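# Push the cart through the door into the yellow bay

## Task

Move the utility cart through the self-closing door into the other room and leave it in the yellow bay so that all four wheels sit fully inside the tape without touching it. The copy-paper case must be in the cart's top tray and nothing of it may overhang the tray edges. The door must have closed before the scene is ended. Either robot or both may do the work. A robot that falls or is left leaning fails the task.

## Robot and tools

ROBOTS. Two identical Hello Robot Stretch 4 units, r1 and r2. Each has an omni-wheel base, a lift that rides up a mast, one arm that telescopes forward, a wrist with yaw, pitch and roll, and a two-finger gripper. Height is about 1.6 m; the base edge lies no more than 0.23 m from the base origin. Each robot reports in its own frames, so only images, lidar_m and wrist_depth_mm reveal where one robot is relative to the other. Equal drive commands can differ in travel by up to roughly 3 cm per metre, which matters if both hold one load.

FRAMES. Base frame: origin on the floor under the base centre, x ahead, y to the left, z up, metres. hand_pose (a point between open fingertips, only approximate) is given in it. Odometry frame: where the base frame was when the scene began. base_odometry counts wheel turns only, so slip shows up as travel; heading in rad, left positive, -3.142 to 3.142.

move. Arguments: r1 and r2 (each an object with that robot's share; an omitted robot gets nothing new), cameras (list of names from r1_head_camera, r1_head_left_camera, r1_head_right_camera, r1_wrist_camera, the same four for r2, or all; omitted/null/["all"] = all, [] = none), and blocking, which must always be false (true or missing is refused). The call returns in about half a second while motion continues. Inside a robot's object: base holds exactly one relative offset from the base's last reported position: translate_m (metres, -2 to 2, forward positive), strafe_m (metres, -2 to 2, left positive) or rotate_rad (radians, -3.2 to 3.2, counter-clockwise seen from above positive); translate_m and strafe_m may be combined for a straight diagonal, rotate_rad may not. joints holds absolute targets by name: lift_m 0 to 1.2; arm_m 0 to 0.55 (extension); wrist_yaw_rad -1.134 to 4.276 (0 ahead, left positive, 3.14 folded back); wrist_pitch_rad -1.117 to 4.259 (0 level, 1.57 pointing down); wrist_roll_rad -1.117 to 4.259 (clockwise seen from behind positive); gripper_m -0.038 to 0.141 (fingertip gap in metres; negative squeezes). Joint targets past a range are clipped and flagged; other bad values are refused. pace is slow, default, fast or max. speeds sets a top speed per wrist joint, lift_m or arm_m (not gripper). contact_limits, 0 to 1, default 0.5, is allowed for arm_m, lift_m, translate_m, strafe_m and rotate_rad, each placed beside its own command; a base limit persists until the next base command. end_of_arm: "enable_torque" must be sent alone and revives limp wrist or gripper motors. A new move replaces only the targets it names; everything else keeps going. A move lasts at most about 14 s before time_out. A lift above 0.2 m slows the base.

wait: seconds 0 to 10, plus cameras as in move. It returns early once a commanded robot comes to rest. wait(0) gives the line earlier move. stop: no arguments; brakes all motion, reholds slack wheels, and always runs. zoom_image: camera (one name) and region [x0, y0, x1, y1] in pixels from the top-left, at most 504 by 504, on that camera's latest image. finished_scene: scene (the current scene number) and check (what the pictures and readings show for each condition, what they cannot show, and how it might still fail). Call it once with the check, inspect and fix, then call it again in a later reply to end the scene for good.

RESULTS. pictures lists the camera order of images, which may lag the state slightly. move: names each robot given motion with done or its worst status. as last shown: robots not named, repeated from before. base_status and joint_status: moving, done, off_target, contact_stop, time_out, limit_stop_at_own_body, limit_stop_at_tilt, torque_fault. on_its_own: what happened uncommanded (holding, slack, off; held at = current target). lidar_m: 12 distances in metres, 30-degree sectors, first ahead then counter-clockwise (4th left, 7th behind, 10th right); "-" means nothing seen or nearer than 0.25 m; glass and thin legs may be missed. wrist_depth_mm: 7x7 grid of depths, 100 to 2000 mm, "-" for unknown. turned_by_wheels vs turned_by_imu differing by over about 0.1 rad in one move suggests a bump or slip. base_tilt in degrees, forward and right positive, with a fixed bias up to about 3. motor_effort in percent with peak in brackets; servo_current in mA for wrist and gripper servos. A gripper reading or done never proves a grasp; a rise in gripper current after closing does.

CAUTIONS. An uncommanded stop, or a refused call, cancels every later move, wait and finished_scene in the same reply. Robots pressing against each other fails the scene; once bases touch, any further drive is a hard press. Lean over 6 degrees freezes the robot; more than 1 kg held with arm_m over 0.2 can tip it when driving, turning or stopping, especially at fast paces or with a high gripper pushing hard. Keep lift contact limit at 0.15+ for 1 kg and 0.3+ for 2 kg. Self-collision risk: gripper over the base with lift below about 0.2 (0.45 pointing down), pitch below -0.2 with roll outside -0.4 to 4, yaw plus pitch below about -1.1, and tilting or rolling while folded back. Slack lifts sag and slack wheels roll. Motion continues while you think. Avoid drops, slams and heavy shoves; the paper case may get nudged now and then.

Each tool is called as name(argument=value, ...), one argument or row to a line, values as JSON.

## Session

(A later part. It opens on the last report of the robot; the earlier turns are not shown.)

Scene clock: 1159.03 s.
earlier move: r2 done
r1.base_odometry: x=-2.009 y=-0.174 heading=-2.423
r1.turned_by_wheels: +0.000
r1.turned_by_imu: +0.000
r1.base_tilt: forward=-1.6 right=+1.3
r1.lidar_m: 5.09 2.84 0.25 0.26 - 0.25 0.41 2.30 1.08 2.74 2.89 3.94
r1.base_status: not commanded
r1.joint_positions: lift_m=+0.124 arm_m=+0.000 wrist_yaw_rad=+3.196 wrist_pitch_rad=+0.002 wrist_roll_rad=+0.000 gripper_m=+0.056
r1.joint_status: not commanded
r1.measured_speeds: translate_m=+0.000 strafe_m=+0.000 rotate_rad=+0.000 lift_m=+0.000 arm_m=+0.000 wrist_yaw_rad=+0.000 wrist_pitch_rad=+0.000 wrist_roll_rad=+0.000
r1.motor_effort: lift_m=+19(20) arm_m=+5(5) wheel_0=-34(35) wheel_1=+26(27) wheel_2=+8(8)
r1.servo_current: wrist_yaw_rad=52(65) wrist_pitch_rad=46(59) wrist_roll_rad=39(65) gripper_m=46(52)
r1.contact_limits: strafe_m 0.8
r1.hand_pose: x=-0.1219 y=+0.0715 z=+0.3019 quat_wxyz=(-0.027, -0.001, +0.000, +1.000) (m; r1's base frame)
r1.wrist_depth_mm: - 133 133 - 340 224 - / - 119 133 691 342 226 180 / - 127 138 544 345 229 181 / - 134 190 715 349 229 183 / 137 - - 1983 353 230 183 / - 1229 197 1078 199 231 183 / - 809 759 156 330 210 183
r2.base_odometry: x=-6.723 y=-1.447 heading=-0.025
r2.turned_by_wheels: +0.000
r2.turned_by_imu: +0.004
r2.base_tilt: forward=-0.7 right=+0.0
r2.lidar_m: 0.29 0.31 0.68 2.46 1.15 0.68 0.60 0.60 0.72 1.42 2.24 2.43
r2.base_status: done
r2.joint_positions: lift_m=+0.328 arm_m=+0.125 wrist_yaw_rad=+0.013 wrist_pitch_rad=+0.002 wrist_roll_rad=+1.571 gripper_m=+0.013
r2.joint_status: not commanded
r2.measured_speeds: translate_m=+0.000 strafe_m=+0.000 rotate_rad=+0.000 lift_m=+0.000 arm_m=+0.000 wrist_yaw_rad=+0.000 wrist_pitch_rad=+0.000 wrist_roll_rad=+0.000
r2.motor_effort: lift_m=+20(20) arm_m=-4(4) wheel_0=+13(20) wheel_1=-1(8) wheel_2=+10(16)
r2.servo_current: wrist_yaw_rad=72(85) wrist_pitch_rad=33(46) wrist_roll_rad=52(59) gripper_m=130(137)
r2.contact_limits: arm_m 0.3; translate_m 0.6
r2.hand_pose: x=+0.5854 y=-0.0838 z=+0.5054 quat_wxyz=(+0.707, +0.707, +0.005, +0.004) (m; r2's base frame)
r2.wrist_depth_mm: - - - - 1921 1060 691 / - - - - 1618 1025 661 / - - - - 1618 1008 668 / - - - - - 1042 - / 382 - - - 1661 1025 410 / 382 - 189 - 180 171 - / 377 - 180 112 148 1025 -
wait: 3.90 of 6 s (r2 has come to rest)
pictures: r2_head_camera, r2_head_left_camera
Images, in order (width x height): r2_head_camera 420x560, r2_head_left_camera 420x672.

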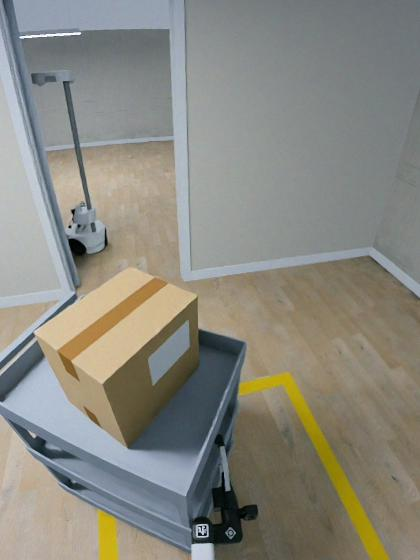

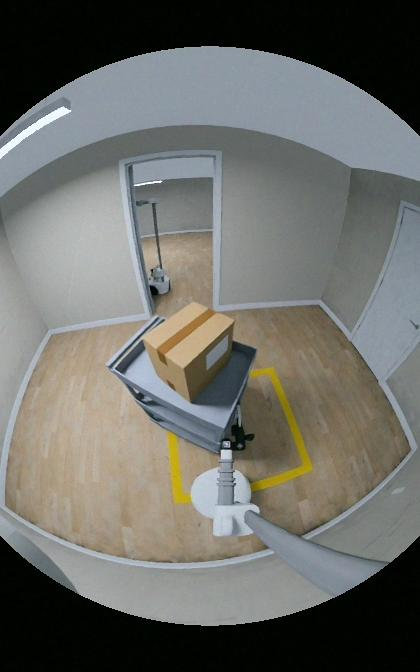

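move(
  r2={"base": {"translate_m": -0.09, "strafe_m": -0.15}, "pace": "slow", "contact_limits": {"translate_m": 0.5}},
  blocking=false,
  cameras=[],
)

wait(
  seconds=5,
  cameras=["r2_head_camera", "r2_head_left_camera"],
)

Scene clock: 1188.87 s.
move: r2 moving
r1.base_odometry: x=-2.009 y=-0.174 heading=-2.423
r1.turned_by_wheels: +0.000
r1.turned_by_imu: +0.000
r1.base_tilt: forward=-1.6 right=+1.3
r1.lidar_m: 5.09 2.81 0.25 0.25 - 0.25 0.38 2.27 1.08 2.75 2.85 3.93
r1.base_status: not commanded
r1.joint_positions: lift_m=+0.124 arm_m=+0.000 wrist_yaw_rad=+3.196 wrist_pitch_rad=+0.002 wrist_roll_rad=+0.000 gripper_m=+0.056
r1.joint_status: not commanded
r1.measured_speeds: translate_m=+0.000 strafe_m=+0.000 rotate_rad=+0.000 lift_m=+0.000 arm_m=+0.000 wrist_yaw_rad=+0.000 wrist_pitch_rad=+0.000 wrist_roll_rad=+0.000
r1.motor_effort: lift_m=+19(19) arm_m=+4(5) wheel_0=-34(35) wheel_1=+27(27) wheel_2=+8(8)
r1.servo_current: wrist_yaw_rad=52(52) wrist_pitch_rad=39(52) wrist_roll_rad=46(65) gripper_m=39(46)
r1.contact_limits: strafe_m 0.8
r1.hand_pose: x=-0.1219 y=+0.0715 z=+0.3019 quat_wxyz=(-0.027, -0.001, +0.000, +1.000) (m; r1's base frame)
r1.wrist_depth_mm: - 133 133 - 340 224 - / - 119 133 699 343 226 181 / - 127 138 539 345 229 181 / - 134 190 715 351 229 182 / 137 - - 1983 349 230 183 / - 1229 197 1118 199 231 183 / - 809 759 156 330 209 183
r2.base_odometry: x=-6.730 y=-1.457 heading=-0.022
r2.turned_by_wheels: +0.002
r2.turned_by_imu: +0.003
r2.base_tilt: forward=-0.7 right=+0.0
r2.lidar_m: 0.28 0.31 0.73 2.48 1.10 0.67 0.59 0.59 0.71 1.38 2.22 2.42
r2.base_status: translate_m moving; strafe_m moving
r2.joint_positions: lift_m=+0.328 arm_m=+0.125 wrist_yaw_rad=+0.014 wrist_pitch_rad=+0.002 wrist_roll_rad=+1.571 gripper_m=+0.013
r2.joint_status: not commanded
r2.measured_speeds: translate_m=-0.025 strafe_m=-0.041 rotate_rad=+0.001 lift_m=+0.000 arm_m=+0.000 wrist_yaw_rad=+0.000 wrist_pitch_rad=+0.000 wrist_roll_rad=+0.000
r2.motor_effort: lift_m=+20(20) arm_m=-4(4) wheel_0=+15(18) wheel_1=-4(5) wheel_2=+17(17)
r2.servo_current: wrist_yaw_rad=72(91) wrist_pitch_rad=39(46) wrist_roll_rad=46(59) gripper_m=137(137)
r2.contact_limits: arm_m 0.3; translate_m 0.5
r2.hand_pose: x=+0.5855 y=-0.0833 z=+0.5054 quat_wxyz=(+0.707, +0.707, +0.006, +0.004) (m; r2's base frame)
r2.wrist_depth_mm: - - - - 1983 1060 683 / - - - - 1576 1008 668 / - - - - 1618 1042 668 / - - - - - 1042 - / 384 - - - 1661 1042 418 / 382 - 189 - 181 171 - / 375 - 180 112 148 1042 -
pictures: none
No camera images: "cameras" was empty.

Scene clock: 1191.40 s.
earlier move: r2 done
r1.base_odometry: x=-2.009 y=-0.174 heading=-2.423
r1.turned_by_wheels: +0.000
r1.turned_by_imu: +0.000
r1.base_tilt: forward=-1.6 right=+1.3
r1.lidar_m: 5.07 2.82 0.25 0.25 - 0.25 0.41 2.37 1.09 2.73 2.85 3.90
r1.base_status: not commanded
r1.joint_positions: lift_m=+0.124 arm_m=+0.000 wrist_yaw_rad=+3.196 wrist_pitch_rad=+0.002 wrist_roll_rad=+0.000 gripper_m=+0.056
r1.joint_status: not commanded
r1.measured_speeds: translate_m=+0.000 strafe_m=+0.000 rotate_rad=+0.000 lift_m=+0.000 arm_m=+0.000 wrist_yaw_rad=+0.000 wrist_pitch_rad=+0.000 wrist_roll_rad=+0.000
r1.motor_effort: lift_m=+19(20) arm_m=+5(5) wheel_0=-34(35) wheel_1=+26(27) wheel_2=+8(8)
r1.servo_current: wrist_yaw_rad=46(65) wrist_pitch_rad=39(52) wrist_roll_rad=46(72) gripper_m=39(52)
r1.contact_limits: strafe_m 0.8
r1.hand_pose: x=-0.1219 y=+0.0715 z=+0.3019 quat_wxyz=(-0.027, -0.001, +0.000, +1.000) (m; r1's base frame)
r1.wrist_depth_mm: - 133 133 691 340 224 - / - 119 133 691 343 226 180 / - 127 138 544 345 229 182 / - 134 190 715 349 229 182 / 137 - - 1921 351 230 183 / - 1229 197 1118 199 230 183 / - 809 759 156 330 209 183
r2.base_odometry: x=-6.816 y=-1.594 heading=-0.023
r2.turned_by_wheels: +0.000
r2.turned_by_imu: +0.003
r2.base_tilt: forward=-0.6 right=+0.0
r2.lidar_m: 0.28 0.33 0.68 2.60 0.93 0.55 0.49 0.47 0.61 1.14 2.12 2.51
r2.base_status: done
r2.joint_positions: lift_m=+0.328 arm_m=+0.125 wrist_yaw_rad=+0.020 wrist_pitch_rad=+0.002 wrist_roll_rad=+1.571 gripper_m=+0.013
r2.joint_status: not commanded
r2.measured_speeds: translate_m=+0.000 strafe_m=+0.000 rotate_rad=+0.000 lift_m=+0.000 arm_m=+0.000 wrist_yaw_rad=+0.000 wrist_pitch_rad=+0.000 wrist_roll_rad=+0.000
r2.on_its_own: wrist_yaw_rad is at rest, and its servo_current (124 mA) is outside its rest range (0 to 104 mA)
r2.motor_effort: lift_m=+20(20) arm_m=+4(4) wheel_0=+16(25) wheel_1=+3(5) wheel_2=+10(17)
r2.servo_current: wrist_yaw_rad=124(137) wrist_pitch_rad=39(46) wrist_roll_rad=46(59) gripper_m=137(143)
r2.contact_limits: arm_m 0.3; translate_m 0.5
r2.hand_pose: x=+0.5860 y=-0.0815 z=+0.5054 quat_wxyz=(+0.707, +0.707, +0.008, +0.006) (m; r2's base frame)
r2.wrist_depth_mm: - - - - 1983 991 654 / - - - - - 1060 691 / - - - - - 1098 707 / - - - - - 1098 715 / 382 - - - 1618 1118 410 / 382 - 189 - 181 171 - / 375 - 179 112 - 1042 -
wait: 2.53 of 5 s (r2 has come to rest)
pictures: r2_head_camera, r2_head_left_camera
Images, in order (width x height): r2_head_camera 420x560, r2_head_left_camera 420x672.

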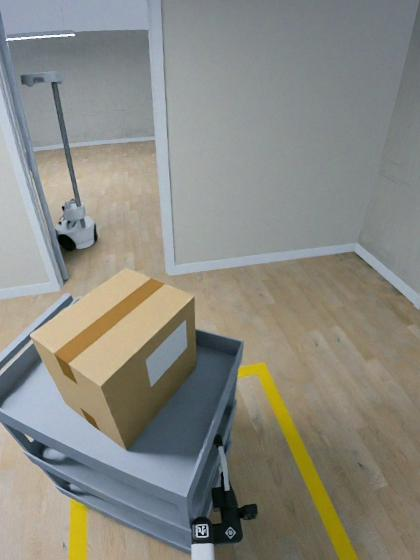

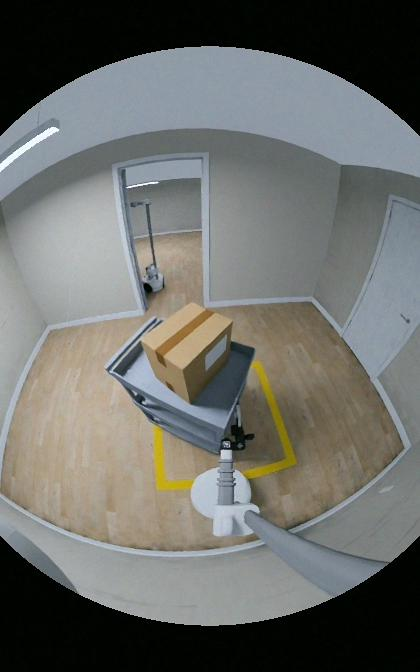

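move(
  r2={"base": {"strafe_m": -0.17}, "pace": "slow", "contact_limits": {"strafe_m": 0.5}},
  blocking=false,
  cameras=[],
)

wait(
  seconds=5,
  cameras=["r2_head_camera", "r2_head_left_camera", "r2_head_right_camera"],
)

Scene clock: 1208.03 s.
move: r2 moving
r1.base_odometry: x=-2.009 y=-0.174 heading=-2.423
r1.turned_by_wheels: +0.000
r1.turned_by_imu: +0.000
r1.base_tilt: forward=-1.6 right=+1.3
r1.lidar_m: 5.11 2.84 0.25 0.27 - 0.25 0.37 2.34 1.10 2.74 2.90 3.90
r1.base_status: not commanded
r1.joint_positions: lift_m=+0.124 arm_m=+0.000 wrist_yaw_rad=+3.196 wrist_pitch_rad=+0.002 wrist_roll_rad=+0.000 gripper_m=+0.056
r1.joint_status: not commanded
r1.measured_speeds: translate_m=+0.000 strafe_m=+0.000 rotate_rad=+0.000 lift_m=+0.000 arm_m=+0.000 wrist_yaw_rad=+0.000 wrist_pitch_rad=+0.000 wrist_roll_rad=+0.000
r1.motor_effort: lift_m=+19(19) arm_m=+4(4) wheel_0=-34(34) wheel_1=+26(27) wheel_2=+8(8)
r1.servo_current: wrist_yaw_rad=52(72) wrist_pitch_rad=39(46) wrist_roll_rad=39(72) gripper_m=46(46)
r1.contact_limits: strafe_m 0.8
r1.hand_pose: x=-0.1219 y=+0.0715 z=+0.3019 quat_wxyz=(-0.027, -0.001, +0.000, +1.000) (m; r1's base frame)
r1.wrist_depth_mm: - 133 133 691 340 224 - / - 119 133 699 343 226 180 / - 127 138 539 345 228 181 / - 134 190 715 351 229 183 / 137 - - 1921 351 230 183 / - 1229 197 1098 198 231 183 / - 820 759 156 330 210 183
r2.base_odometry: x=-6.817 y=-1.609 heading=-0.021
r2.turned_by_wheels: +0.002
r2.turned_by_imu: +0.002
r2.base_tilt: forward=-0.7 right=+0.0
r2.lidar_m: 0.29 0.29 0.65 2.61 0.89 0.54 0.47 0.47 0.59 1.15 2.11 2.51
r2.base_status: strafe_m moving
r2.joint_positions: lift_m=+0.328 arm_m=+0.125 wrist_yaw_rad=+0.020 wrist_pitch_rad=+0.002 wrist_roll_rad=+1.571 gripper_m=+0.013
r2.joint_status: not commanded
r2.measured_speeds: translate_m=-0.001 strafe_m=-0.056 rotate_rad=+0.004 lift_m=+0.000 arm_m=+0.000 wrist_yaw_rad=+0.000 wrist_pitch_rad=+0.000 wrist_roll_rad=+0.000
r2.motor_effort: lift_m=+20(20) arm_m=+4(4) wheel_0=+18(24) wheel_1=-1(3) wheel_2=+2(8)
r2.servo_current: wrist_yaw_rad=124(130) wrist_pitch_rad=39(46) wrist_roll_rad=39(52) gripper_m=137(137)
r2.contact_limits: arm_m 0.3; strafe_m 0.5
r2.hand_pose: x=+0.5860 y=-0.0815 z=+0.5054 quat_wxyz=(+0.707, +0.707, +0.008, +0.006) (m; r2's base frame)
r2.wrist_depth_mm: - - - - 1983 991 661 / - - - - - 1060 699 / - - - - - 1098 699 / - - - - - 1118 699 / 384 - - - 1618 1118 413 / 379 - 190 - 181 171 - / 375 - 180 112 - 1025 -
pictures: none
No camera images: "cameras" was empty.

Scene clock: 1210.37 s.
earlier move: r2 done
r1.base_odometry: x=-2.009 y=-0.174 heading=-2.423
r1.turned_by_wheels: +0.000
r1.turned_by_imu: +0.000
r1.base_tilt: forward=-1.5 right=+1.3
r1.lidar_m: 5.10 2.84 0.25 0.25 - 0.25 0.40 2.21 1.08 2.74 2.86 3.89
r1.base_status: not commanded
r1.joint_positions: lift_m=+0.124 arm_m=+0.000 wrist_yaw_rad=+3.196 wrist_pitch_rad=+0.002 wrist_roll_rad=+0.000 gripper_m=+0.056
r1.joint_status: not commanded
r1.measured_speeds: translate_m=+0.000 strafe_m=+0.000 rotate_rad=+0.000 lift_m=+0.000 arm_m=+0.000 wrist_yaw_rad=+0.000 wrist_pitch_rad=+0.000 wrist_roll_rad=+0.000
r1.motor_effort: lift_m=+19(20) arm_m=+5(5) wheel_0=-34(35) wheel_1=+26(27) wheel_2=+8(8)
r1.servo_current: wrist_yaw_rad=46(72) wrist_pitch_rad=39(46) wrist_roll_rad=52(72) gripper_m=39(46)
r1.contact_limits: strafe_m 0.8
r1.hand_pose: x=-0.1219 y=+0.0715 z=+0.3019 quat_wxyz=(-0.027, -0.001, +0.000, +1.000) (m; r1's base frame)
r1.wrist_depth_mm: - 133 133 691 338 224 - / - 119 133 699 342 227 180 / - 127 138 539 345 228 181 / - 134 190 715 347 229 182 / 137 - - 1983 351 230 183 / - 1229 196 1098 199 231 183 / - 809 768 156 329 209 183
r2.base_odometry: x=-6.820 y=-1.764 heading=-0.022
r2.turned_by_wheels: -0.001
r2.turned_by_imu: +0.002
r2.base_tilt: forward=-0.7 right=+0.1
r2.lidar_m: 0.27 0.33 0.72 2.75 0.82 0.51 0.44 0.43 0.56 1.08 1.93 2.35
r2.base_status: done
r2.joint_positions: lift_m=+0.328 arm_m=+0.125 wrist_yaw_rad=+0.018 wrist_pitch_rad=+0.002 wrist_roll_rad=+1.571 gripper_m=+0.013
r2.joint_status: not commanded
r2.measured_speeds: translate_m=+0.000 strafe_m=+0.000 rotate_rad=+0.000 lift_m=+0.000 arm_m=+0.000 wrist_yaw_rad=+0.000 wrist_pitch_rad=+0.000 wrist_roll_rad=+0.000
r2.motor_effort: lift_m=+20(20) arm_m=+4(4) wheel_0=+10(27) wheel_1=+0(4) wheel_2=+1(8)
r2.servo_current: wrist_yaw_rad=104(163) wrist_pitch_rad=39(52) wrist_roll_rad=39(59) gripper_m=130(143)
r2.contact_limits: arm_m 0.3; strafe_m 0.5
r2.hand_pose: x=+0.5858 y=-0.0822 z=+0.5054 quat_wxyz=(+0.707, +0.707, +0.007, +0.006) (m; r2's base frame)
r2.wrist_depth_mm: - - - - 1921 991 683 / - - - - 1983 1008 732 / - - - - - 1098 699 / - - - - 1661 1098 707 / 382 - - - 1499 1118 415 / 379 - 186 - 180 166 - / 377 - 180 112 148 1025 -
wait: 2.33 of 5 s (r2 has come to rest)
pictures: r2_head_camera, r2_head_left_camera, r2_head_right_camera
Images, in order (width x height): r2_head_camera 420x560, r2_head_left_camera 420x672, r2_head_right_camera 420x672.

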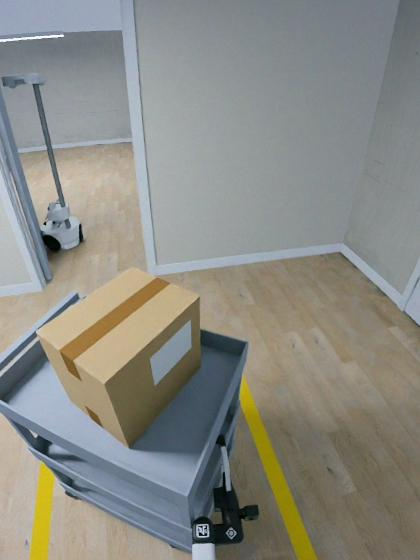

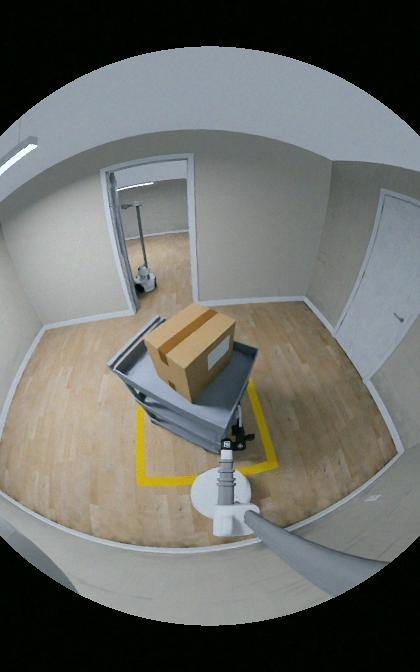

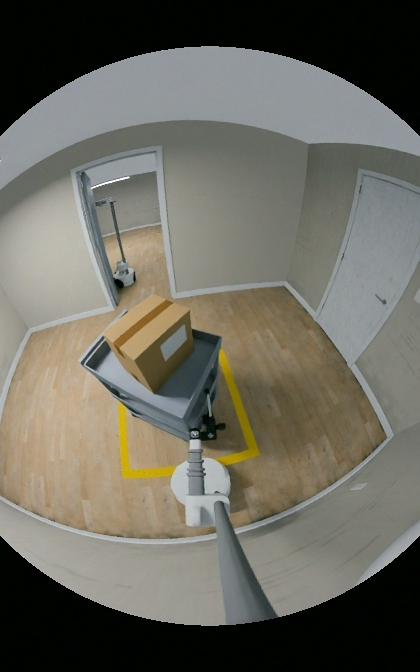

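wait(
  seconds=0,
  cameras=["r2_head_camera", "r2_head_left_camera", "r2_head_right_camera", "r2_wrist_camera"],
)

Scene clock: 1232.33 s.
r1.base_odometry: x=-2.009 y=-0.174 heading=-2.423
r1.turned_by_wheels: +0.000
r1.turned_by_imu: +0.000
r1.base_tilt: forward=-1.6 right=+1.3
r1.lidar_m: 5.10 2.81 0.25 0.27 - 0.25 0.41 2.21 1.10 2.77 2.87 3.94
r1.base_status: not commanded
r1.joint_positions: lift_m=+0.124 arm_m=+0.000 wrist_yaw_rad=+3.196 wrist_pitch_rad=+0.002 wrist_roll_rad=+0.000 gripper_m=+0.056
r1.joint_status: not commanded
r1.measured_speeds: translate_m=+0.000 strafe_m=+0.000 rotate_rad=+0.000 lift_m=+0.000 arm_m=+0.000 wrist_yaw_rad=+0.000 wrist_pitch_rad=+0.000 wrist_roll_rad=+0.000
r1.motor_effort: lift_m=+19(20) arm_m=+5(5) wheel_0=-34(35) wheel_1=+26(27) wheel_2=+8(8)
r1.servo_current: wrist_yaw_rad=59(72) wrist_pitch_rad=39(46) wrist_roll_rad=46(72) gripper_m=39(46)
r1.contact_limits: strafe_m 0.8
r1.hand_pose: x=-0.1219 y=+0.0715 z=+0.3019 quat_wxyz=(-0.027, -0.001, +0.000, +1.000) (m; r1's base frame)
r1.wrist_depth_mm: - 133 133 691 340 224 - / - 119 133 699 343 227 180 / - 127 138 544 347 229 182 / - 134 190 715 351 229 183 / 137 - - 1983 351 230 183 / - 1205 196 1078 199 230 183 / - 798 759 156 330 209 183
r2.base_odometry: x=-6.820 y=-1.764 heading=-0.022
r2.turned_by_wheels: +0.000
r2.turned_by_imu: +0.000
r2.base_tilt: forward=-0.7 right=+0.0
r2.lidar_m: 0.29 0.31 0.73 2.77 0.83 0.50 0.42 0.44 0.58 1.07 1.91 2.34
r2.base_status: done
r2.joint_positions: lift_m=+0.328 arm_m=+0.125 wrist_yaw_rad=+0.018 wrist_pitch_rad=+0.002 wrist_roll_rad=+1.571 gripper_m=+0.013
r2.joint_status: not commanded
r2.measured_speeds: translate_m=+0.000 strafe_m=+0.000 rotate_rad=+0.000 lift_m=+0.000 arm_m=+0.000 wrist_yaw_rad=+0.000 wrist_pitch_rad=+0.000 wrist_roll_rad=+0.000
r2.on_its_own: wrist_yaw_rad is at rest, and its servo_current (111 mA) is outside its rest range (0 to 104 mA)
r2.motor_effort: lift_m=+20(20) arm_m=+4(4) wheel_0=+9(27) wheel_1=-1(4) wheel_2=+1(8)
r2.servo_current: wrist_yaw_rad=111(163) wrist_pitch_rad=39(52) wrist_roll_rad=26(59) gripper_m=143(143)
r2.contact_limits: arm_m 0.3; strafe_m 0.5
r2.hand_pose: x=+0.5858 y=-0.0822 z=+0.5054 quat_wxyz=(+0.707, +0.707, +0.007, +0.006) (m; r2's base frame)
r2.wrist_depth_mm: - - - - 1983 991 691 / - - - - - 1008 732 / - - - - - 1098 699 / - - - - 1661 1098 715 / 382 - - - 1499 1118 413 / 379 - 186 - 179 165 - / 377 - 180 112 148 1025 -
pictures: r2_head_camera, r2_head_left_camera, r2_head_right_camera, r2_wrist_camera
Images, in order (width x height): r2_head_camera 420x560, r2_head_left_camera 420x672, r2_head_right_camera 420x672, r2_wrist_camera 616x392.

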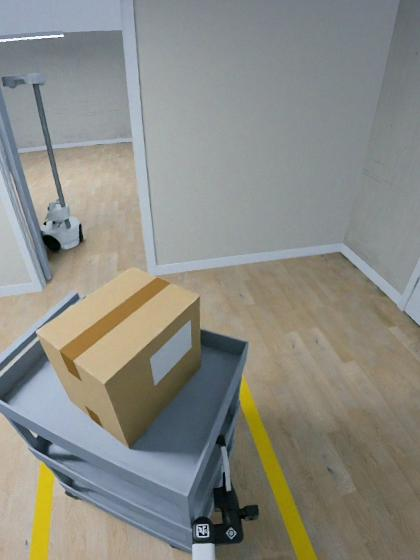

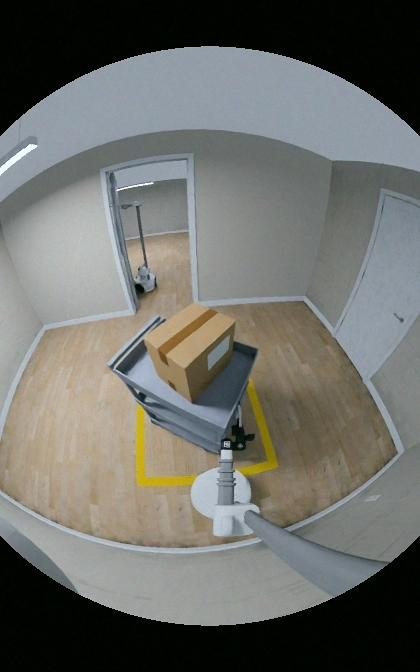

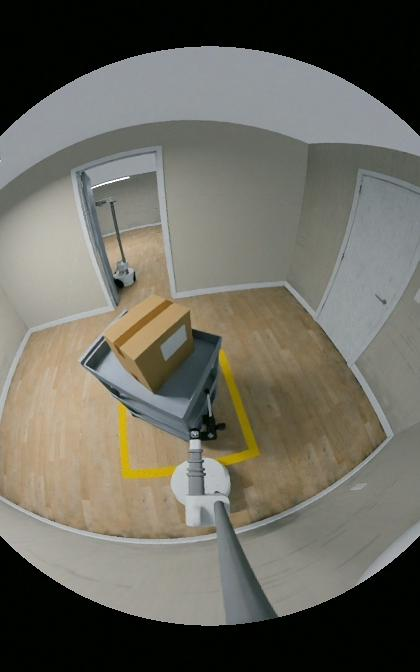

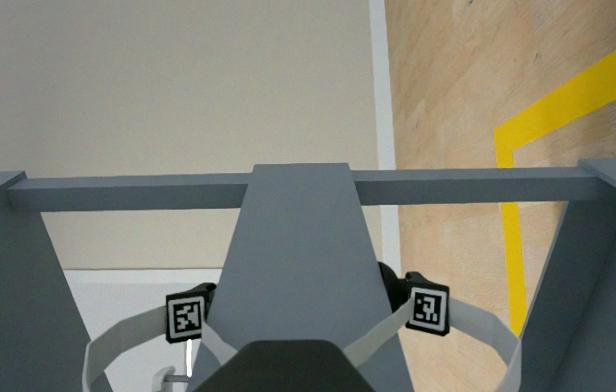

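zoom_image(
  camera="r2_head_left_camera",
  region=[90, 300, 310, 520],
)

zoom_image(
  camera="r2_head_right_camera",
  region=[70, 290, 290, 510],
)

zoom_image(
  camera="r2_head_camera",
  region=[0, 340, 220, 560],
)

Scaled by 2.291 from the camera's 420x672 image, which has a finer 600x960 frame.

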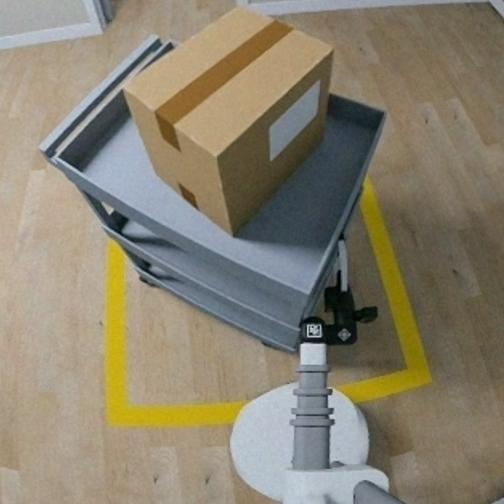

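Scaled by 2.291 from the camera's 420x672 image, which has a finer 600x960 frame.

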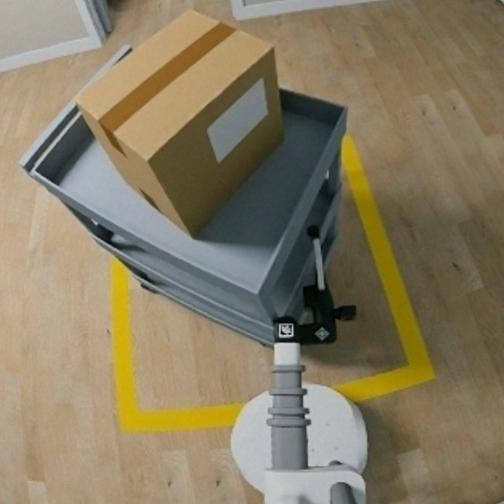

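Scaled by 2.291 from the camera's 420x560 image, which has a finer 1200x1600 frame.

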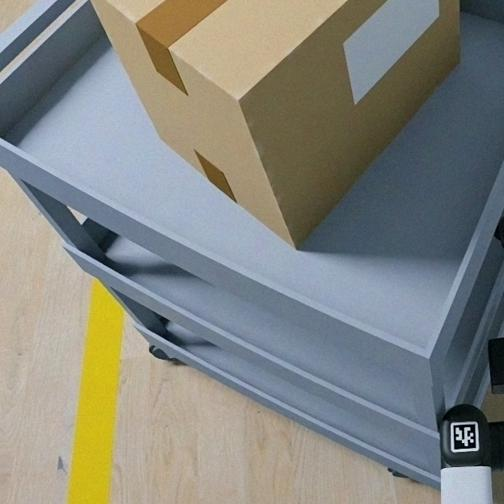

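move(
  r1={"base": {"translate_m": 1.1}, "pace": "default"},
  r2={"base": {"strafe_m": -0.055}, "pace": "slow"},
  blocking=false,
  cameras=[],
)

wait(
  seconds=2,
  cameras=[],
)

wait(
  seconds=5,
  cameras=["r2_head_camera", "r2_head_left_camera"],
)

Scene clock: 1359.13 s.
move: r1 contact_stop; r2 moving
r1.base_odometry: x=-2.011 y=-0.173 heading=-2.424
r1.turned_by_wheels: -0.001
r1.turned_by_imu: -0.001
r1.base_tilt: forward=-1.6 right=+1.2
r1.lidar_m: 5.09 2.86 0.25 - - 0.25 0.41 2.23 1.08 2.73 2.88 3.89
r1.base_status: translate_m contact_stop
r1.joint_positions: lift_m=+0.124 arm_m=+0.000 wrist_yaw_rad=+3.196 wrist_pitch_rad=+0.002 wrist_roll_rad=+0.000 gripper_m=+0.056
r1.joint_status: not commanded
r1.measured_speeds: translate_m=+0.000 strafe_m=-0.001 rotate_rad=-0.002 lift_m=+0.000 arm_m=+0.000 wrist_yaw_rad=+0.000 wrist_pitch_rad=+0.000 wrist_roll_rad=+0.000
r1.on_its_own: the wheels are slack since a contact_stop
r1.motor_effort: lift_m=+19(20) arm_m=+4(5) wheel_0=-1(33) wheel_1=-1(25) wheel_2=+0(6)
r1.servo_current: wrist_yaw_rad=46(72) wrist_pitch_rad=46(52) wrist_roll_rad=52(52) gripper_m=39(52)
r1.hand_pose: x=-0.1219 y=+0.0715 z=+0.3019 quat_wxyz=(-0.027, -0.001, +0.000, +1.000) (m; r1's base frame)
r1.wrist_depth_mm: - 133 133 - 338 224 - / - 119 133 691 342 226 180 / - 127 138 544 345 228 181 / - 134 190 723 349 229 182 / 137 - - 1983 351 230 183 / - 1229 197 1098 198 230 183 / - 809 768 156 330 209 183
r2.base_odometry: x=-6.821 y=-1.778 heading=-0.020
r2.turned_by_wheels: +0.001
r2.turned_by_imu: +0.002
r2.base_tilt: forward=-0.7 right=+0.1
r2.lidar_m: 0.28 0.32 0.71 2.77 0.84 0.50 0.44 0.45 0.56 1.08 1.93 2.31
r2.base_status: strafe_m moving
r2.joint_positions: lift_m=+0.328 arm_m=+0.125 wrist_yaw_rad=+0.018 wrist_pitch_rad=+0.002 wrist_roll_rad=+1.571 gripper_m=+0.013
r2.joint_status: not commanded
r2.measured_speeds: translate_m=+0.000 strafe_m=-0.056 rotate_rad=+0.001 lift_m=+0.000 arm_m=+0.000 wrist_yaw_rad=+0.000 wrist_pitch_rad=+0.000 wrist_roll_rad=+0.000
r2.motor_effort: lift_m=+20(20) arm_m=+4(4) wheel_0=+22(22) wheel_1=-2(4) wheel_2=+0(2)
r2.servo_current: wrist_yaw_rad=98(111) wrist_pitch_rad=39(46) wrist_roll_rad=52(59) gripper_m=137(137)
r2.contact_limits: arm_m 0.3
r2.hand_pose: x=+0.5858 y=-0.0823 z=+0.5054 quat_wxyz=(+0.707, +0.707, +0.007, +0.005) (m; r2's base frame)
r2.wrist_depth_mm: - - - - 1983 991 691 / - - - - - 1025 732 / - - - - - 1078 715 / - - - - 1618 1098 707 / 382 - - - 1464 1118 413 / 382 - 189 - 179 166 - / 377 - 156 112 148 1025 -
pictures: none
No camera images: "cameras" was empty.

not run: a stop that you did not command came earlier in this reply.

not run: a stop that you did not command came earlier in this reply.

move(
  r1={"base": {"translate_m": 1.1}, "pace": "default", "contact_limits": {"translate_m": 1.0}},
  blocking=false,
  cameras=["r2_head_left_camera"],
)

wait(
  seconds=4,
  cameras=["r2_head_camera", "r2_head_left_camera"],
)

Scene clock: 1362.70 s.
earlier move: r1 contact_stop; r2 done
move: r1 moving
r1.base_odometry: x=-2.035 y=-0.193 heading=-2.424
r1.turned_by_wheels: +0.000
r1.turned_by_imu: +0.000
r1.base_tilt: forward=-1.6 right=+1.3
r1.lidar_m: 5.06 2.81 0.25 - - 0.25 0.42 1.19 1.12 2.75 2.86 3.91
r1.base_status: translate_m contact_stop (by the wheels' count: +0.001 of +1.100); translate_m moving
r1.joint_positions: lift_m=+0.124 arm_m=+0.000 wrist_yaw_rad=+3.196 wrist_pitch_rad=+0.002 wrist_roll_rad=+0.000 gripper_m=+0.056
r1.joint_status: not commanded
r1.measured_speeds: translate_m=+0.124 strafe_m=+0.001 rotate_rad=-0.003 lift_m=+0.000 arm_m=+0.000 wrist_yaw_rad=+0.000 wrist_pitch_rad=+0.000 wrist_roll_rad=+0.000
r1.motor_effort: lift_m=+19(20) arm_m=+4(5) wheel_0=+4(5) wheel_1=+11(12) wheel_2=-8(9)
r1.servo_current: wrist_yaw_rad=33(65) wrist_pitch_rad=46(46) wrist_roll_rad=52(59) gripper_m=46(46)
r1.contact_limits: translate_m 1
r1.hand_pose: x=-0.1219 y=+0.0715 z=+0.3019 quat_wxyz=(-0.027, -0.001, +0.000, +1.000) (m; r1's base frame)
r1.wrist_depth_mm: - 133 133 - 347 225 - / - 119 133 732 351 228 180 / - 127 138 508 353 229 182 / - 134 190 768 357 230 183 / 137 - - 1983 357 231 184 / - 1229 196 1118 197 232 184 / - 809 759 156 334 211 184
r2.base_odometry: x=-6.821 y=-1.819 heading=-0.021
r2.turned_by_wheels: -0.001
r2.turned_by_imu: +0.000
r2.base_tilt: forward=-0.7 right=+0.1
r2.lidar_m: 0.29 0.33 0.76 2.82 0.81 0.48 0.44 0.43 0.52 1.06 1.88 2.28
r2.base_status: done
r2.joint_positions: lift_m=+0.328 arm_m=+0.125 wrist_yaw_rad=+0.010 wrist_pitch_rad=+0.002 wrist_roll_rad=+1.571 gripper_m=+0.013
r2.joint_status: not commanded
r2.measured_speeds: translate_m=+0.000 strafe_m=+0.000 rotate_rad=+0.000 lift_m=+0.000 arm_m=+0.000 wrist_yaw_rad=+0.000 wrist_pitch_rad=+0.000 wrist_roll_rad=+0.000
r2.motor_effort: lift_m=+20(20) arm_m=+4(4) wheel_0=+8(9) wheel_1=-1(1) wheel_2=+0(0)
r2.servo_current: wrist_yaw_rad=52(72) wrist_pitch_rad=46(46) wrist_roll_rad=52(59) gripper_m=137(137)
r2.contact_limits: arm_m 0.3
r2.hand_pose: x=+0.5851 y=-0.0846 z=+0.5054 quat_wxyz=(+0.707, +0.707, +0.004, +0.003) (m; r2's base frame)
r2.wrist_depth_mm: - - - - 1983 991 699 / - - - - - 1025 699 / - - - - - 1042 699 / - - - - 1618 1098 707 / 384 - - - 1464 1042 413 / 379 - 185 - 179 166 - / 375 - 179 112 148 1042 -
pictures: r2_head_left_camera
Images, in order (width x height): r2_head_left_camera 420x672.

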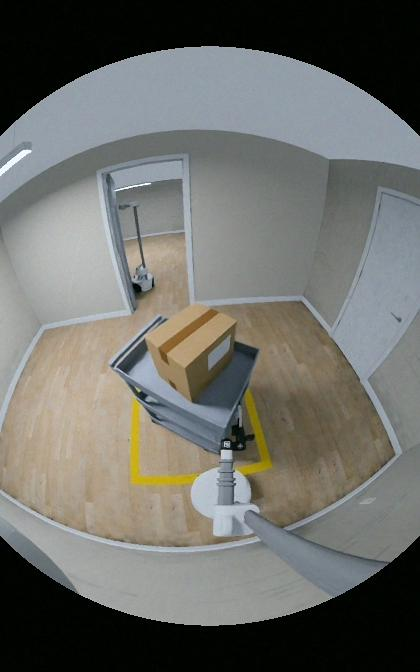

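Scene clock: 1366.70 s.
earlier move: r1 moving
r1.base_odometry: x=-2.828 y=-0.886 heading=-2.424
r1.turned_by_wheels: +0.000
r1.turned_by_imu: +0.001
r1.base_tilt: forward=-1.6 right=+1.3
r1.lidar_m: 4.03 2.78 2.04 1.96 2.05 1.81 1.32 1.18 2.52 2.74 2.86 3.93
r1.base_status: translate_m moving
r1.joint_positions: lift_m=+0.124 arm_m=+0.000 wrist_yaw_rad=+3.196 wrist_pitch_rad=+0.002 wrist_roll_rad=+0.000 gripper_m=+0.056
r1.joint_status: not commanded
r1.measured_speeds: translate_m=+0.094 strafe_m=+0.000 rotate_rad=+0.005 lift_m=+0.000 arm_m=+0.000 wrist_yaw_rad=+0.000 wrist_pitch_rad=+0.000 wrist_roll_rad=+0.000
r1.motor_effort: lift_m=+19(20) arm_m=+4(5) wheel_0=+2(8) wheel_1=+0(12) wheel_2=+0(9)
r1.servo_current: wrist_yaw_rad=46(78) wrist_pitch_rad=33(52) wrist_roll_rad=52(72) gripper_m=39(52)
r1.contact_limits: translate_m 1
r1.hand_pose: x=-0.1219 y=+0.0715 z=+0.3019 quat_wxyz=(-0.027, -0.001, +0.000, +1.000) (m; r1's base frame)
r1.wrist_depth_mm: - 133 133 1863 - - - / - 121 133 1921 - - - / - 128 140 1863 - - - / - 134 186 1921 - - - / 137 1255 - 1708 - 1618 1756 / - 1229 195 1205 196 1160 1118 / - 820 759 809 788 - 809
r2.base_odometry: x=-6.821 y=-1.819 heading=-0.021
r2.turned_by_wheels: +0.000
r2.turned_by_imu: +0.001
r2.base_tilt: forward=-0.7 right=+0.1
r2.lidar_m: 0.28 0.29 0.75 2.81 0.82 0.50 0.45 0.42 0.54 1.05 1.88 2.26
r2.base_status: done
r2.joint_positions: lift_m=+0.328 arm_m=+0.125 wrist_yaw_rad=+0.010 wrist_pitch_rad=+0.002 wrist_roll_rad=+1.571 gripper_m=+0.013
r2.joint_status: not commanded
r2.measured_speeds: translate_m=+0.000 strafe_m=+0.000 rotate_rad=+0.000 lift_m=+0.000 arm_m=+0.000 wrist_yaw_rad=+0.000 wrist_pitch_rad=+0.000 wrist_roll_rad=+0.000
r2.motor_effort: lift_m=+20(20) arm_m=+4(4) wheel_0=+9(9) wheel_1=-1(1) wheel_2=+0(1)
r2.servo_current: wrist_yaw_rad=52(78) wrist_pitch_rad=46(46) wrist_roll_rad=39(59) gripper_m=130(143)
r2.contact_limits: arm_m 0.3
r2.hand_pose: x=+0.5851 y=-0.0846 z=+0.5054 quat_wxyz=(+0.707, +0.707, +0.004, +0.003) (m; r2's base frame)
r2.wrist_depth_mm: - - - - - 991 683 / - - - - 1983 1008 699 / - - - - - 1025 699 / - - - - 1618 1118 707 / 382 - - - 1499 1025 415 / 382 - 185 - 179 166 - / 377 - 179 112 148 1042 -
wait: 4.00 s; no rest
pictures: r2_head_camera, r2_head_left_camera
Images, in order (width x height): r2_head_camera 420x560, r2_head_left_camera 420x672.

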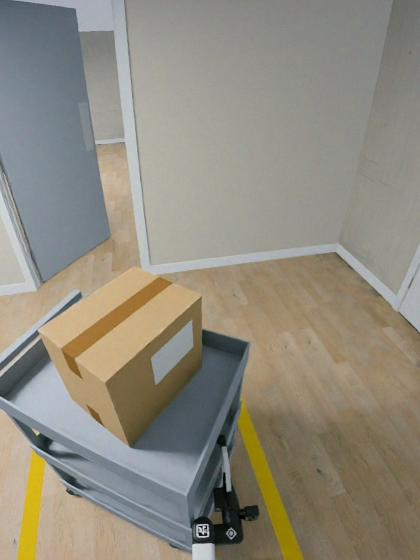

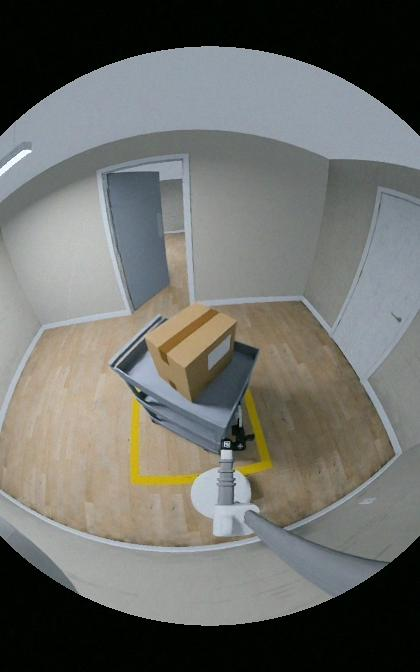

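zoom_image(
  camera="r2_head_camera",
  region=[0, 400, 160, 560],
)

zoom_image(
  camera="r2_head_left_camera",
  region=[110, 360, 290, 540],
)

Scaled by 3.150 from the camera's 420x560 image, which has a finer 1200x1600 frame.

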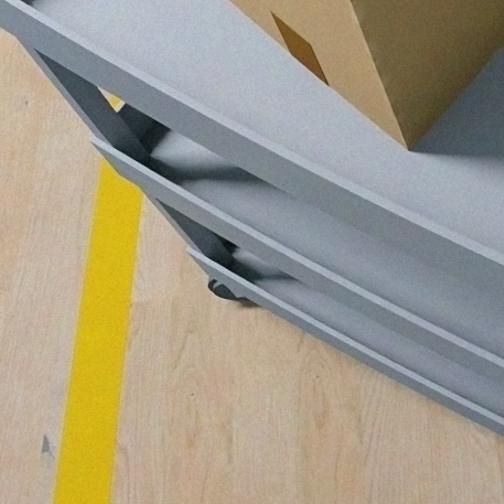

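Scaled by 2.800 from the camera's 420x672 image, which has a finer 600x960 frame.

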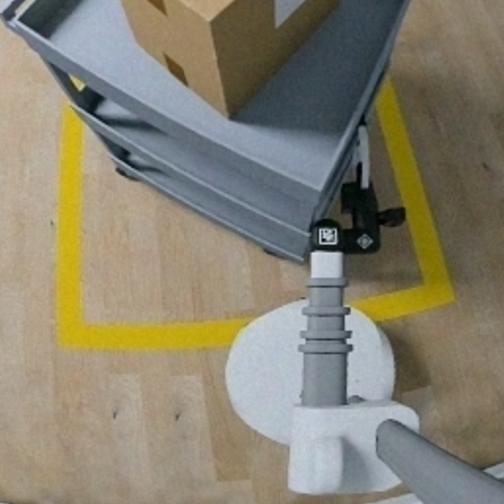

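move(
  r2={"joints": {"gripper_m": 0.138}},
  blocking=false,
  cameras=[],
)

wait(
  seconds=3,
  cameras=["r2_wrist_camera", "r2_head_left_camera"],
)

Scene clock: 1379.20 s.
earlier move: r1 done
move: r2 moving
r1.base_odometry: x=-2.840 y=-0.896 heading=-2.424
r1.turned_by_wheels: +0.000
r1.turned_by_imu: -0.001
r1.base_tilt: forward=-1.6 right=+1.3
r1.lidar_m: 4.00 2.78 2.05 1.96 2.04 1.81 1.75 1.84 2.55 2.75 2.86 3.91
r1.base_status: done
r1.joint_positions: lift_m=+0.124 arm_m=+0.000 wrist_yaw_rad=+3.196 wrist_pitch_rad=+0.002 wrist_roll_rad=+0.000 gripper_m=+0.056
r1.joint_status: not commanded
r1.measured_speeds: translate_m=+0.000 strafe_m=+0.000 rotate_rad=+0.000 lift_m=+0.000 arm_m=+0.000 wrist_yaw_rad=+0.000 wrist_pitch_rad=+0.000 wrist_roll_rad=+0.000
r1.motor_effort: lift_m=+19(19) arm_m=+4(5) wheel_0=+1(1) wheel_1=+1(1) wheel_2=+0(0)
r1.servo_current: wrist_yaw_rad=52(65) wrist_pitch_rad=33(46) wrist_roll_rad=39(65) gripper_m=39(39)
r1.contact_limits: translate_m 1
r1.hand_pose: x=-0.1219 y=+0.0715 z=+0.3019 quat_wxyz=(-0.027, -0.001, +0.000, +1.000) (m; r1's base frame)
r1.wrist_depth_mm: - 134 133 1921 - - - / - 121 133 1863 - - - / - 129 140 1921 - - - / - 135 186 1921 - - - / 137 1756 1983 1921 - 1808 1756 / - 1229 197 1205 195 1160 1118 / - 798 759 798 788 - 798
r2.base_odometry: x=-6.821 y=-1.819 heading=-0.021
r2.turned_by_wheels: +0.000
r2.turned_by_imu: +0.001
r2.base_tilt: forward=-0.7 right=+0.1
r2.lidar_m: 0.29 0.32 0.77 2.80 0.79 0.47 0.43 0.45 0.55 1.06 1.90 2.25
r2.base_status: not commanded
r2.joint_positions: lift_m=+0.328 arm_m=+0.125 wrist_yaw_rad=+0.010 wrist_pitch_rad=+0.002 wrist_roll_rad=+1.571 gripper_m=+0.032
r2.joint_status: gripper_m moving
r2.measured_speeds: translate_m=+0.000 strafe_m=+0.000 rotate_rad=+0.000 lift_m=+0.000 arm_m=+0.000 wrist_yaw_rad=-0.004 wrist_pitch_rad=+0.000 wrist_roll_rad=+0.000
r2.motor_effort: lift_m=+20(20) arm_m=+4(4) wheel_0=+8(9) wheel_1=-1(1) wheel_2=+0(0)
r2.servo_current: wrist_yaw_rad=52(72) wrist_pitch_rad=39(46) wrist_roll_rad=39(52) gripper_m=111(124)
r2.contact_limits: arm_m 0.3
r2.hand_pose: x=+0.5851 y=-0.0846 z=+0.5054 quat_wxyz=(+0.707, +0.707, +0.004, +0.003) (m; r2's base frame)
r2.wrist_depth_mm: - - - - 1921 991 699 / - - - - - 1008 699 / - - - - - 1025 707 / - - - - 1576 1098 715 / 384 - - - 1464 1042 415 / 382 - 186 - 180 162 - / 377 - - 112 154 1138 -
pictures: none
No camera images: "cameras" was empty.

Scene clock: 1380.87 s.
earlier move: r2 done
r1.base_odometry: x=-2.840 y=-0.896 heading=-2.424
r1.turned_by_wheels: +0.000
r1.turned_by_imu: +0.000
r1.base_tilt: forward=-1.6 right=+1.3
r1.lidar_m: 3.98 2.78 2.08 1.96 2.05 1.85 1.71 1.83 2.57 2.76 2.87 3.91
r1.base_status: done
r1.joint_positions: lift_m=+0.124 arm_m=+0.000 wrist_yaw_rad=+3.196 wrist_pitch_rad=+0.002 wrist_roll_rad=+0.000 gripper_m=+0.056
r1.joint_status: not commanded
r1.measured_speeds: translate_m=+0.000 strafe_m=+0.000 rotate_rad=+0.000 lift_m=+0.000 arm_m=+0.000 wrist_yaw_rad=+0.000 wrist_pitch_rad=+0.000 wrist_roll_rad=+0.000
r1.motor_effort: lift_m=+19(20) arm_m=+5(5) wheel_0=+0(1) wheel_1=+1(1) wheel_2=+0(0)
r1.servo_current: wrist_yaw_rad=39(65) wrist_pitch_rad=46(52) wrist_roll_rad=46(65) gripper_m=46(52)
r1.contact_limits: translate_m 1
r1.hand_pose: x=-0.1219 y=+0.0715 z=+0.3019 quat_wxyz=(-0.027, -0.001, +0.000, +1.000) (m; r1's base frame)
r1.wrist_depth_mm: - 133 133 1921 - - - / - 121 133 1921 - - - / - 129 140 1863 - - - / - 134 186 1921 - - - / 137 1756 - 1921 - 1808 1756 / - 1229 197 1205 196 1160 1118 / - 809 759 798 788 - 798
r2.base_odometry: x=-6.821 y=-1.819 heading=-0.022
r2.turned_by_wheels: +0.000
r2.turned_by_imu: +0.000
r2.base_tilt: forward=-0.7 right=+0.1
r2.lidar_m: 0.28 0.33 0.74 2.81 0.84 0.48 0.42 0.44 0.54 1.05 1.87 2.27
r2.base_status: not commanded
r2.joint_positions: lift_m=+0.328 arm_m=+0.125 wrist_yaw_rad=+0.003 wrist_pitch_rad=+0.002 wrist_roll_rad=+1.571 gripper_m=+0.138
r2.joint_status: all done
r2.measured_speeds: translate_m=+0.000 strafe_m=+0.000 rotate_rad=+0.000 lift_m=+0.000 arm_m=+0.000 wrist_yaw_rad=+0.000 wrist_pitch_rad=+0.000 wrist_roll_rad=+0.000
r2.motor_effort: lift_m=+20(20) arm_m=+4(4) wheel_0=+3(9) wheel_1=-1(2) wheel_2=+0(1)
r2.servo_current: wrist_yaw_rad=33(72) wrist_pitch_rad=46(46) wrist_roll_rad=46(59) gripper_m=52(130)
r2.contact_limits: arm_m 0.3
r2.hand_pose: x=+0.5845 y=-0.0866 z=+0.5054 quat_wxyz=(+0.707, +0.707, +0.002, +0.000) (m; r2's base frame)
r2.wrist_depth_mm: - - - - - 1008 691 / - - - - - 1025 699 / - - - - - 1025 707 / - - - - 1863 1118 - / 382 - - - 1708 1025 415 / 379 - 188 158 197 190 - / 375 - - 112 - 1042 -
wait: 1.67 of 3 s (r2 has come to rest)
pictures: r2_head_left_camera, r2_wrist_camera
Images, in order (width x height): r2_head_left_camera 420x672, r2_wrist_camera 616x392.

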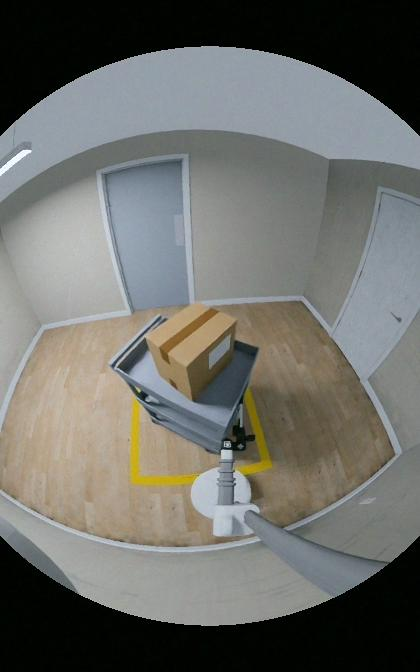

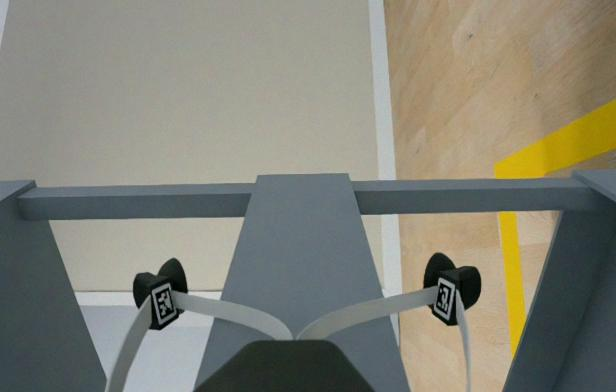

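move(
  r2={"base": {"strafe_m": -0.5}, "pace": "default", "contact_limits": {"strafe_m": 0.3}},
  blocking=false,
  cameras=[],
)

wait(
  seconds=4,
  cameras=["r2_head_camera", "r2_head_left_camera", "r2_head_right_camera", "r2_wrist_camera"],
)

Scene clock: 1396.63 s.
move: r2 moving
r1.base_odometry: x=-2.840 y=-0.896 heading=-2.424
r1.turned_by_wheels: +0.000
r1.turned_by_imu: +0.000
r1.base_tilt: forward=-1.6 right=+1.3
r1.lidar_m: 3.99 2.82 2.02 1.96 2.04 1.84 1.74 1.86 2.55 2.76 2.88 3.94
r1.base_status: not commanded
r1.joint_positions: lift_m=+0.124 arm_m=+0.000 wrist_yaw_rad=+3.196 wrist_pitch_rad=+0.002 wrist_roll_rad=+0.000 gripper_m=+0.056
r1.joint_status: not commanded
r1.measured_speeds: translate_m=+0.000 strafe_m=+0.000 rotate_rad=+0.000 lift_m=+0.000 arm_m=+0.000 wrist_yaw_rad=+0.000 wrist_pitch_rad=+0.000 wrist_roll_rad=+0.000
r1.motor_effort: lift_m=+19(20) arm_m=+4(5) wheel_0=+0(1) wheel_1=+1(1) wheel_2=+0(0)
r1.servo_current: wrist_yaw_rad=46(65) wrist_pitch_rad=39(52) wrist_roll_rad=59(59) gripper_m=46(46)
r1.contact_limits: translate_m 1
r1.hand_pose: x=-0.1219 y=+0.0715 z=+0.3019 quat_wxyz=(-0.027, -0.001, +0.000, +1.000) (m; r1's base frame)
r1.wrist_depth_mm: - 133 133 1921 - - - / - 121 133 1863 - - - / - 128 141 1983 - - - / - 134 186 1921 - - - / 137 1756 1983 1921 - 1808 1756 / - 1205 196 1205 196 1160 1118 / - 809 759 798 788 - 798
r2.base_odometry: x=-6.822 y=-1.855 heading=-0.022
r2.turned_by_wheels: +0.000
r2.turned_by_imu: +0.000
r2.base_tilt: forward=-0.7 right=+0.0
r2.lidar_m: 0.30 0.31 0.69 2.83 0.81 0.47 0.43 0.43 0.53 1.04 1.86 2.22
r2.base_status: strafe_m moving
r2.joint_positions: lift_m=+0.328 arm_m=+0.125 wrist_yaw_rad=+0.003 wrist_pitch_rad=+0.002 wrist_roll_rad=+1.571 gripper_m=+0.138
r2.joint_status: not commanded
r2.measured_speeds: translate_m=+0.000 strafe_m=-0.140 rotate_rad=+0.003 lift_m=+0.000 arm_m=+0.000 wrist_yaw_rad=+0.000 wrist_pitch_rad=+0.000 wrist_roll_rad=+0.000
r2.motor_effort: lift_m=+20(20) arm_m=+4(4) wheel_0=+13(13) wheel_1=-10(11) wheel_2=+1(1)
r2.servo_current: wrist_yaw_rad=52(59) wrist_pitch_rad=39(46) wrist_roll_rad=46(52) gripper_m=52(59)
r2.contact_limits: arm_m 0.3; strafe_m 0.3
r2.hand_pose: x=+0.5845 y=-0.0866 z=+0.5054 quat_wxyz=(+0.707, +0.707, +0.002, +0.000) (m; r2's base frame)
r2.wrist_depth_mm: - - - - 1921 1008 699 / - - - - - 1008 699 / - - - - - 1025 741 / - - - - - 1098 707 / 384 - - - 1618 960 407 / 379 204 192 158 218 190 424 / 377 466 - 112 1499 1118 -
pictures: none
No camera images: "cameras" was empty.

Scene clock: 1399.13 s.
earlier move: r2 done
r1.base_odometry: x=-2.840 y=-0.896 heading=-2.424
r1.turned_by_wheels: +0.000
r1.turned_by_imu: +0.000
r1.base_tilt: forward=-1.6 right=+1.3
r1.lidar_m: 4.00 2.76 2.05 1.97 2.06 1.83 1.76 1.84 2.56 2.75 2.86 3.91
r1.base_status: not commanded
r1.joint_positions: lift_m=+0.124 arm_m=+0.000 wrist_yaw_rad=+3.196 wrist_pitch_rad=+0.002 wrist_roll_rad=+0.000 gripper_m=+0.056
r1.joint_status: not commanded
r1.measured_speeds: translate_m=+0.000 strafe_m=+0.000 rotate_rad=+0.000 lift_m=+0.000 arm_m=+0.000 wrist_yaw_rad=+0.000 wrist_pitch_rad=+0.000 wrist_roll_rad=+0.000
r1.motor_effort: lift_m=+19(20) arm_m=+4(5) wheel_0=+1(1) wheel_1=+1(1) wheel_2=+0(0)
r1.servo_current: wrist_yaw_rad=20(72) wrist_pitch_rad=39(52) wrist_roll_rad=59(65) gripper_m=39(46)
r1.contact_limits: translate_m 1
r1.hand_pose: x=-0.1219 y=+0.0715 z=+0.3019 quat_wxyz=(-0.027, -0.001, +0.000, +1.000) (m; r1's base frame)
r1.wrist_depth_mm: - 133 133 1921 - - - / - 120 133 1921 - - - / - 129 140 1863 - - - / - 135 186 1921 - - - / 137 1756 1983 1921 - 1756 1756 / - 1205 196 1205 195 1160 1118 / - 809 759 809 788 - 809
r2.base_odometry: x=-6.832 y=-2.319 heading=-0.021
r2.turned_by_wheels: +0.000
r2.turned_by_imu: +0.001
r2.base_tilt: forward=-0.7 right=+0.1
r2.lidar_m: 2.40 0.61 0.58 3.29 0.66 0.37 0.34 0.33 0.42 0.84 1.40 1.67
r2.base_status: done
r2.joint_positions: lift_m=+0.328 arm_m=+0.125 wrist_yaw_rad=+0.003 wrist_pitch_rad=+0.002 wrist_roll_rad=+1.571 gripper_m=+0.138
r2.joint_status: not commanded
r2.measured_speeds: translate_m=+0.000 strafe_m=+0.000 rotate_rad=+0.000 lift_m=+0.000 arm_m=+0.000 wrist_yaw_rad=+0.000 wrist_pitch_rad=+0.000 wrist_roll_rad=+0.000
r2.motor_effort: lift_m=+20(20) arm_m=+4(4) wheel_0=+2(16) wheel_1=+0(12) wheel_2=+0(2)
r2.servo_current: wrist_yaw_rad=52(59) wrist_pitch_rad=39(46) wrist_roll_rad=52(59) gripper_m=52(59)
r2.contact_limits: arm_m 0.3; strafe_m 0.3
r2.hand_pose: x=+0.5845 y=-0.0866 z=+0.5054 quat_wxyz=(+0.707, +0.707, +0.002, +0.000) (m; r2's base frame)
r2.wrist_depth_mm: - - - - 1756 1008 699 / - - - - - 1008 691 / - - - - - 1025 707 / - - - - - 1025 715 / - - - - - 960 707 / - - - - 1618 854 707 / - - - 112 1708 1138 715
wait: 2.50 of 4 s (r2 has come to rest)
pictures: r2_head_camera, r2_head_left_camera, r2_head_right_camera, r2_wrist_camera
Images, in order (width x height): r2_head_camera 420x560, r2_head_left_camera 420x672, r2_head_right_camera 420x672, r2_wrist_camera 616x392.

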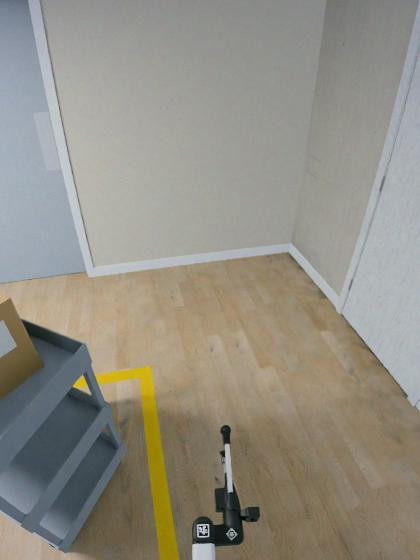

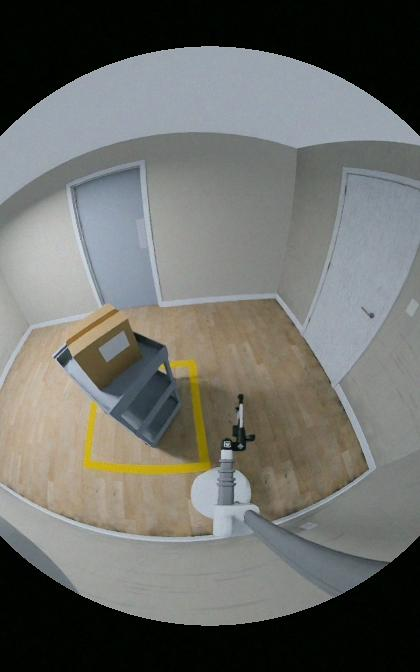

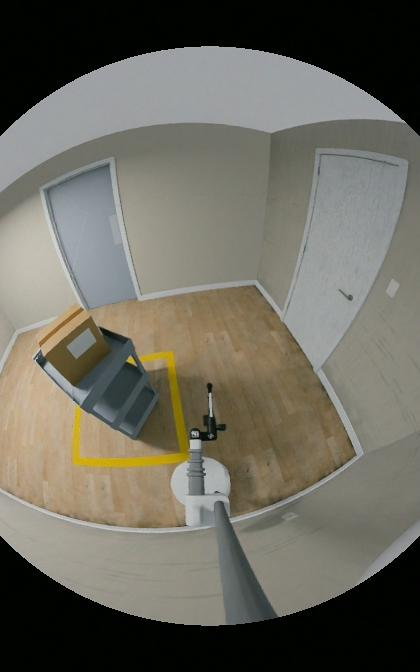

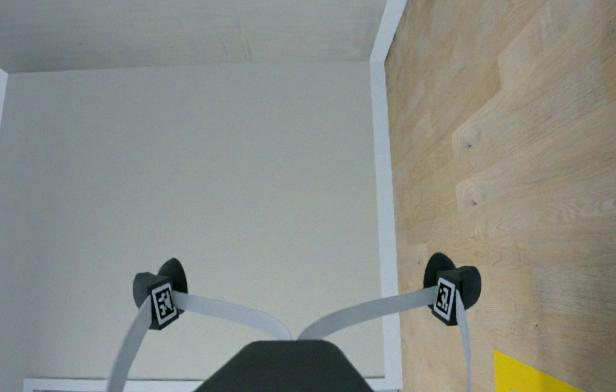

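zoom_image(
  camera="r2_head_left_camera",
  region=[40, 290, 240, 490],
)

zoom_image(
  camera="r2_head_camera",
  region=[0, 300, 200, 560],
)

zoom_image(
  camera="r2_head_right_camera",
  region=[20, 290, 220, 490],
)

Scaled by 2.520 from the camera's 420x672 image, which has a finer 600x960 frame.

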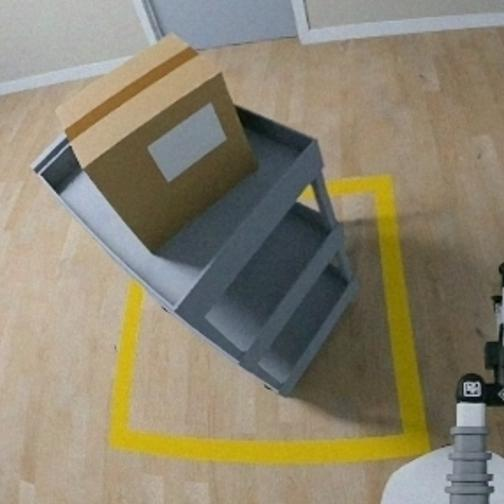

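Scaled by 1.938 from the camera's 420x560 image, which has a finer 1200x1600 frame.

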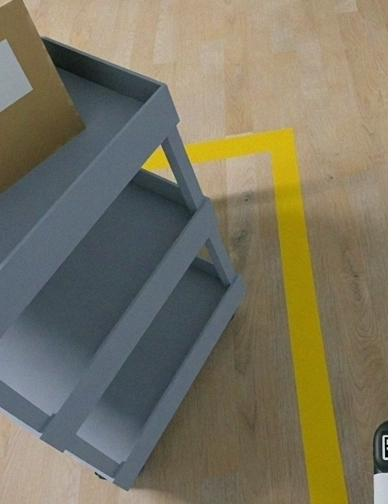

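Scaled by 2.520 from the camera's 420x672 image, which has a finer 600x960 frame.

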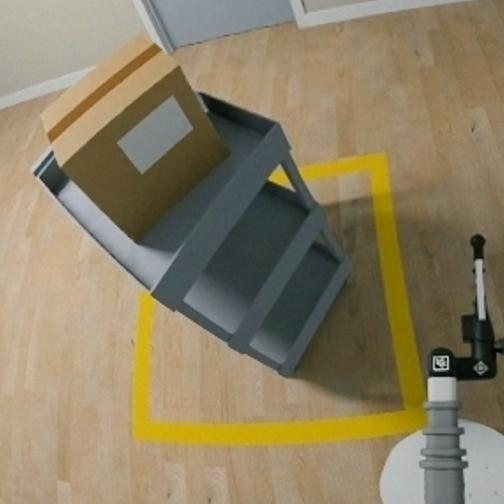

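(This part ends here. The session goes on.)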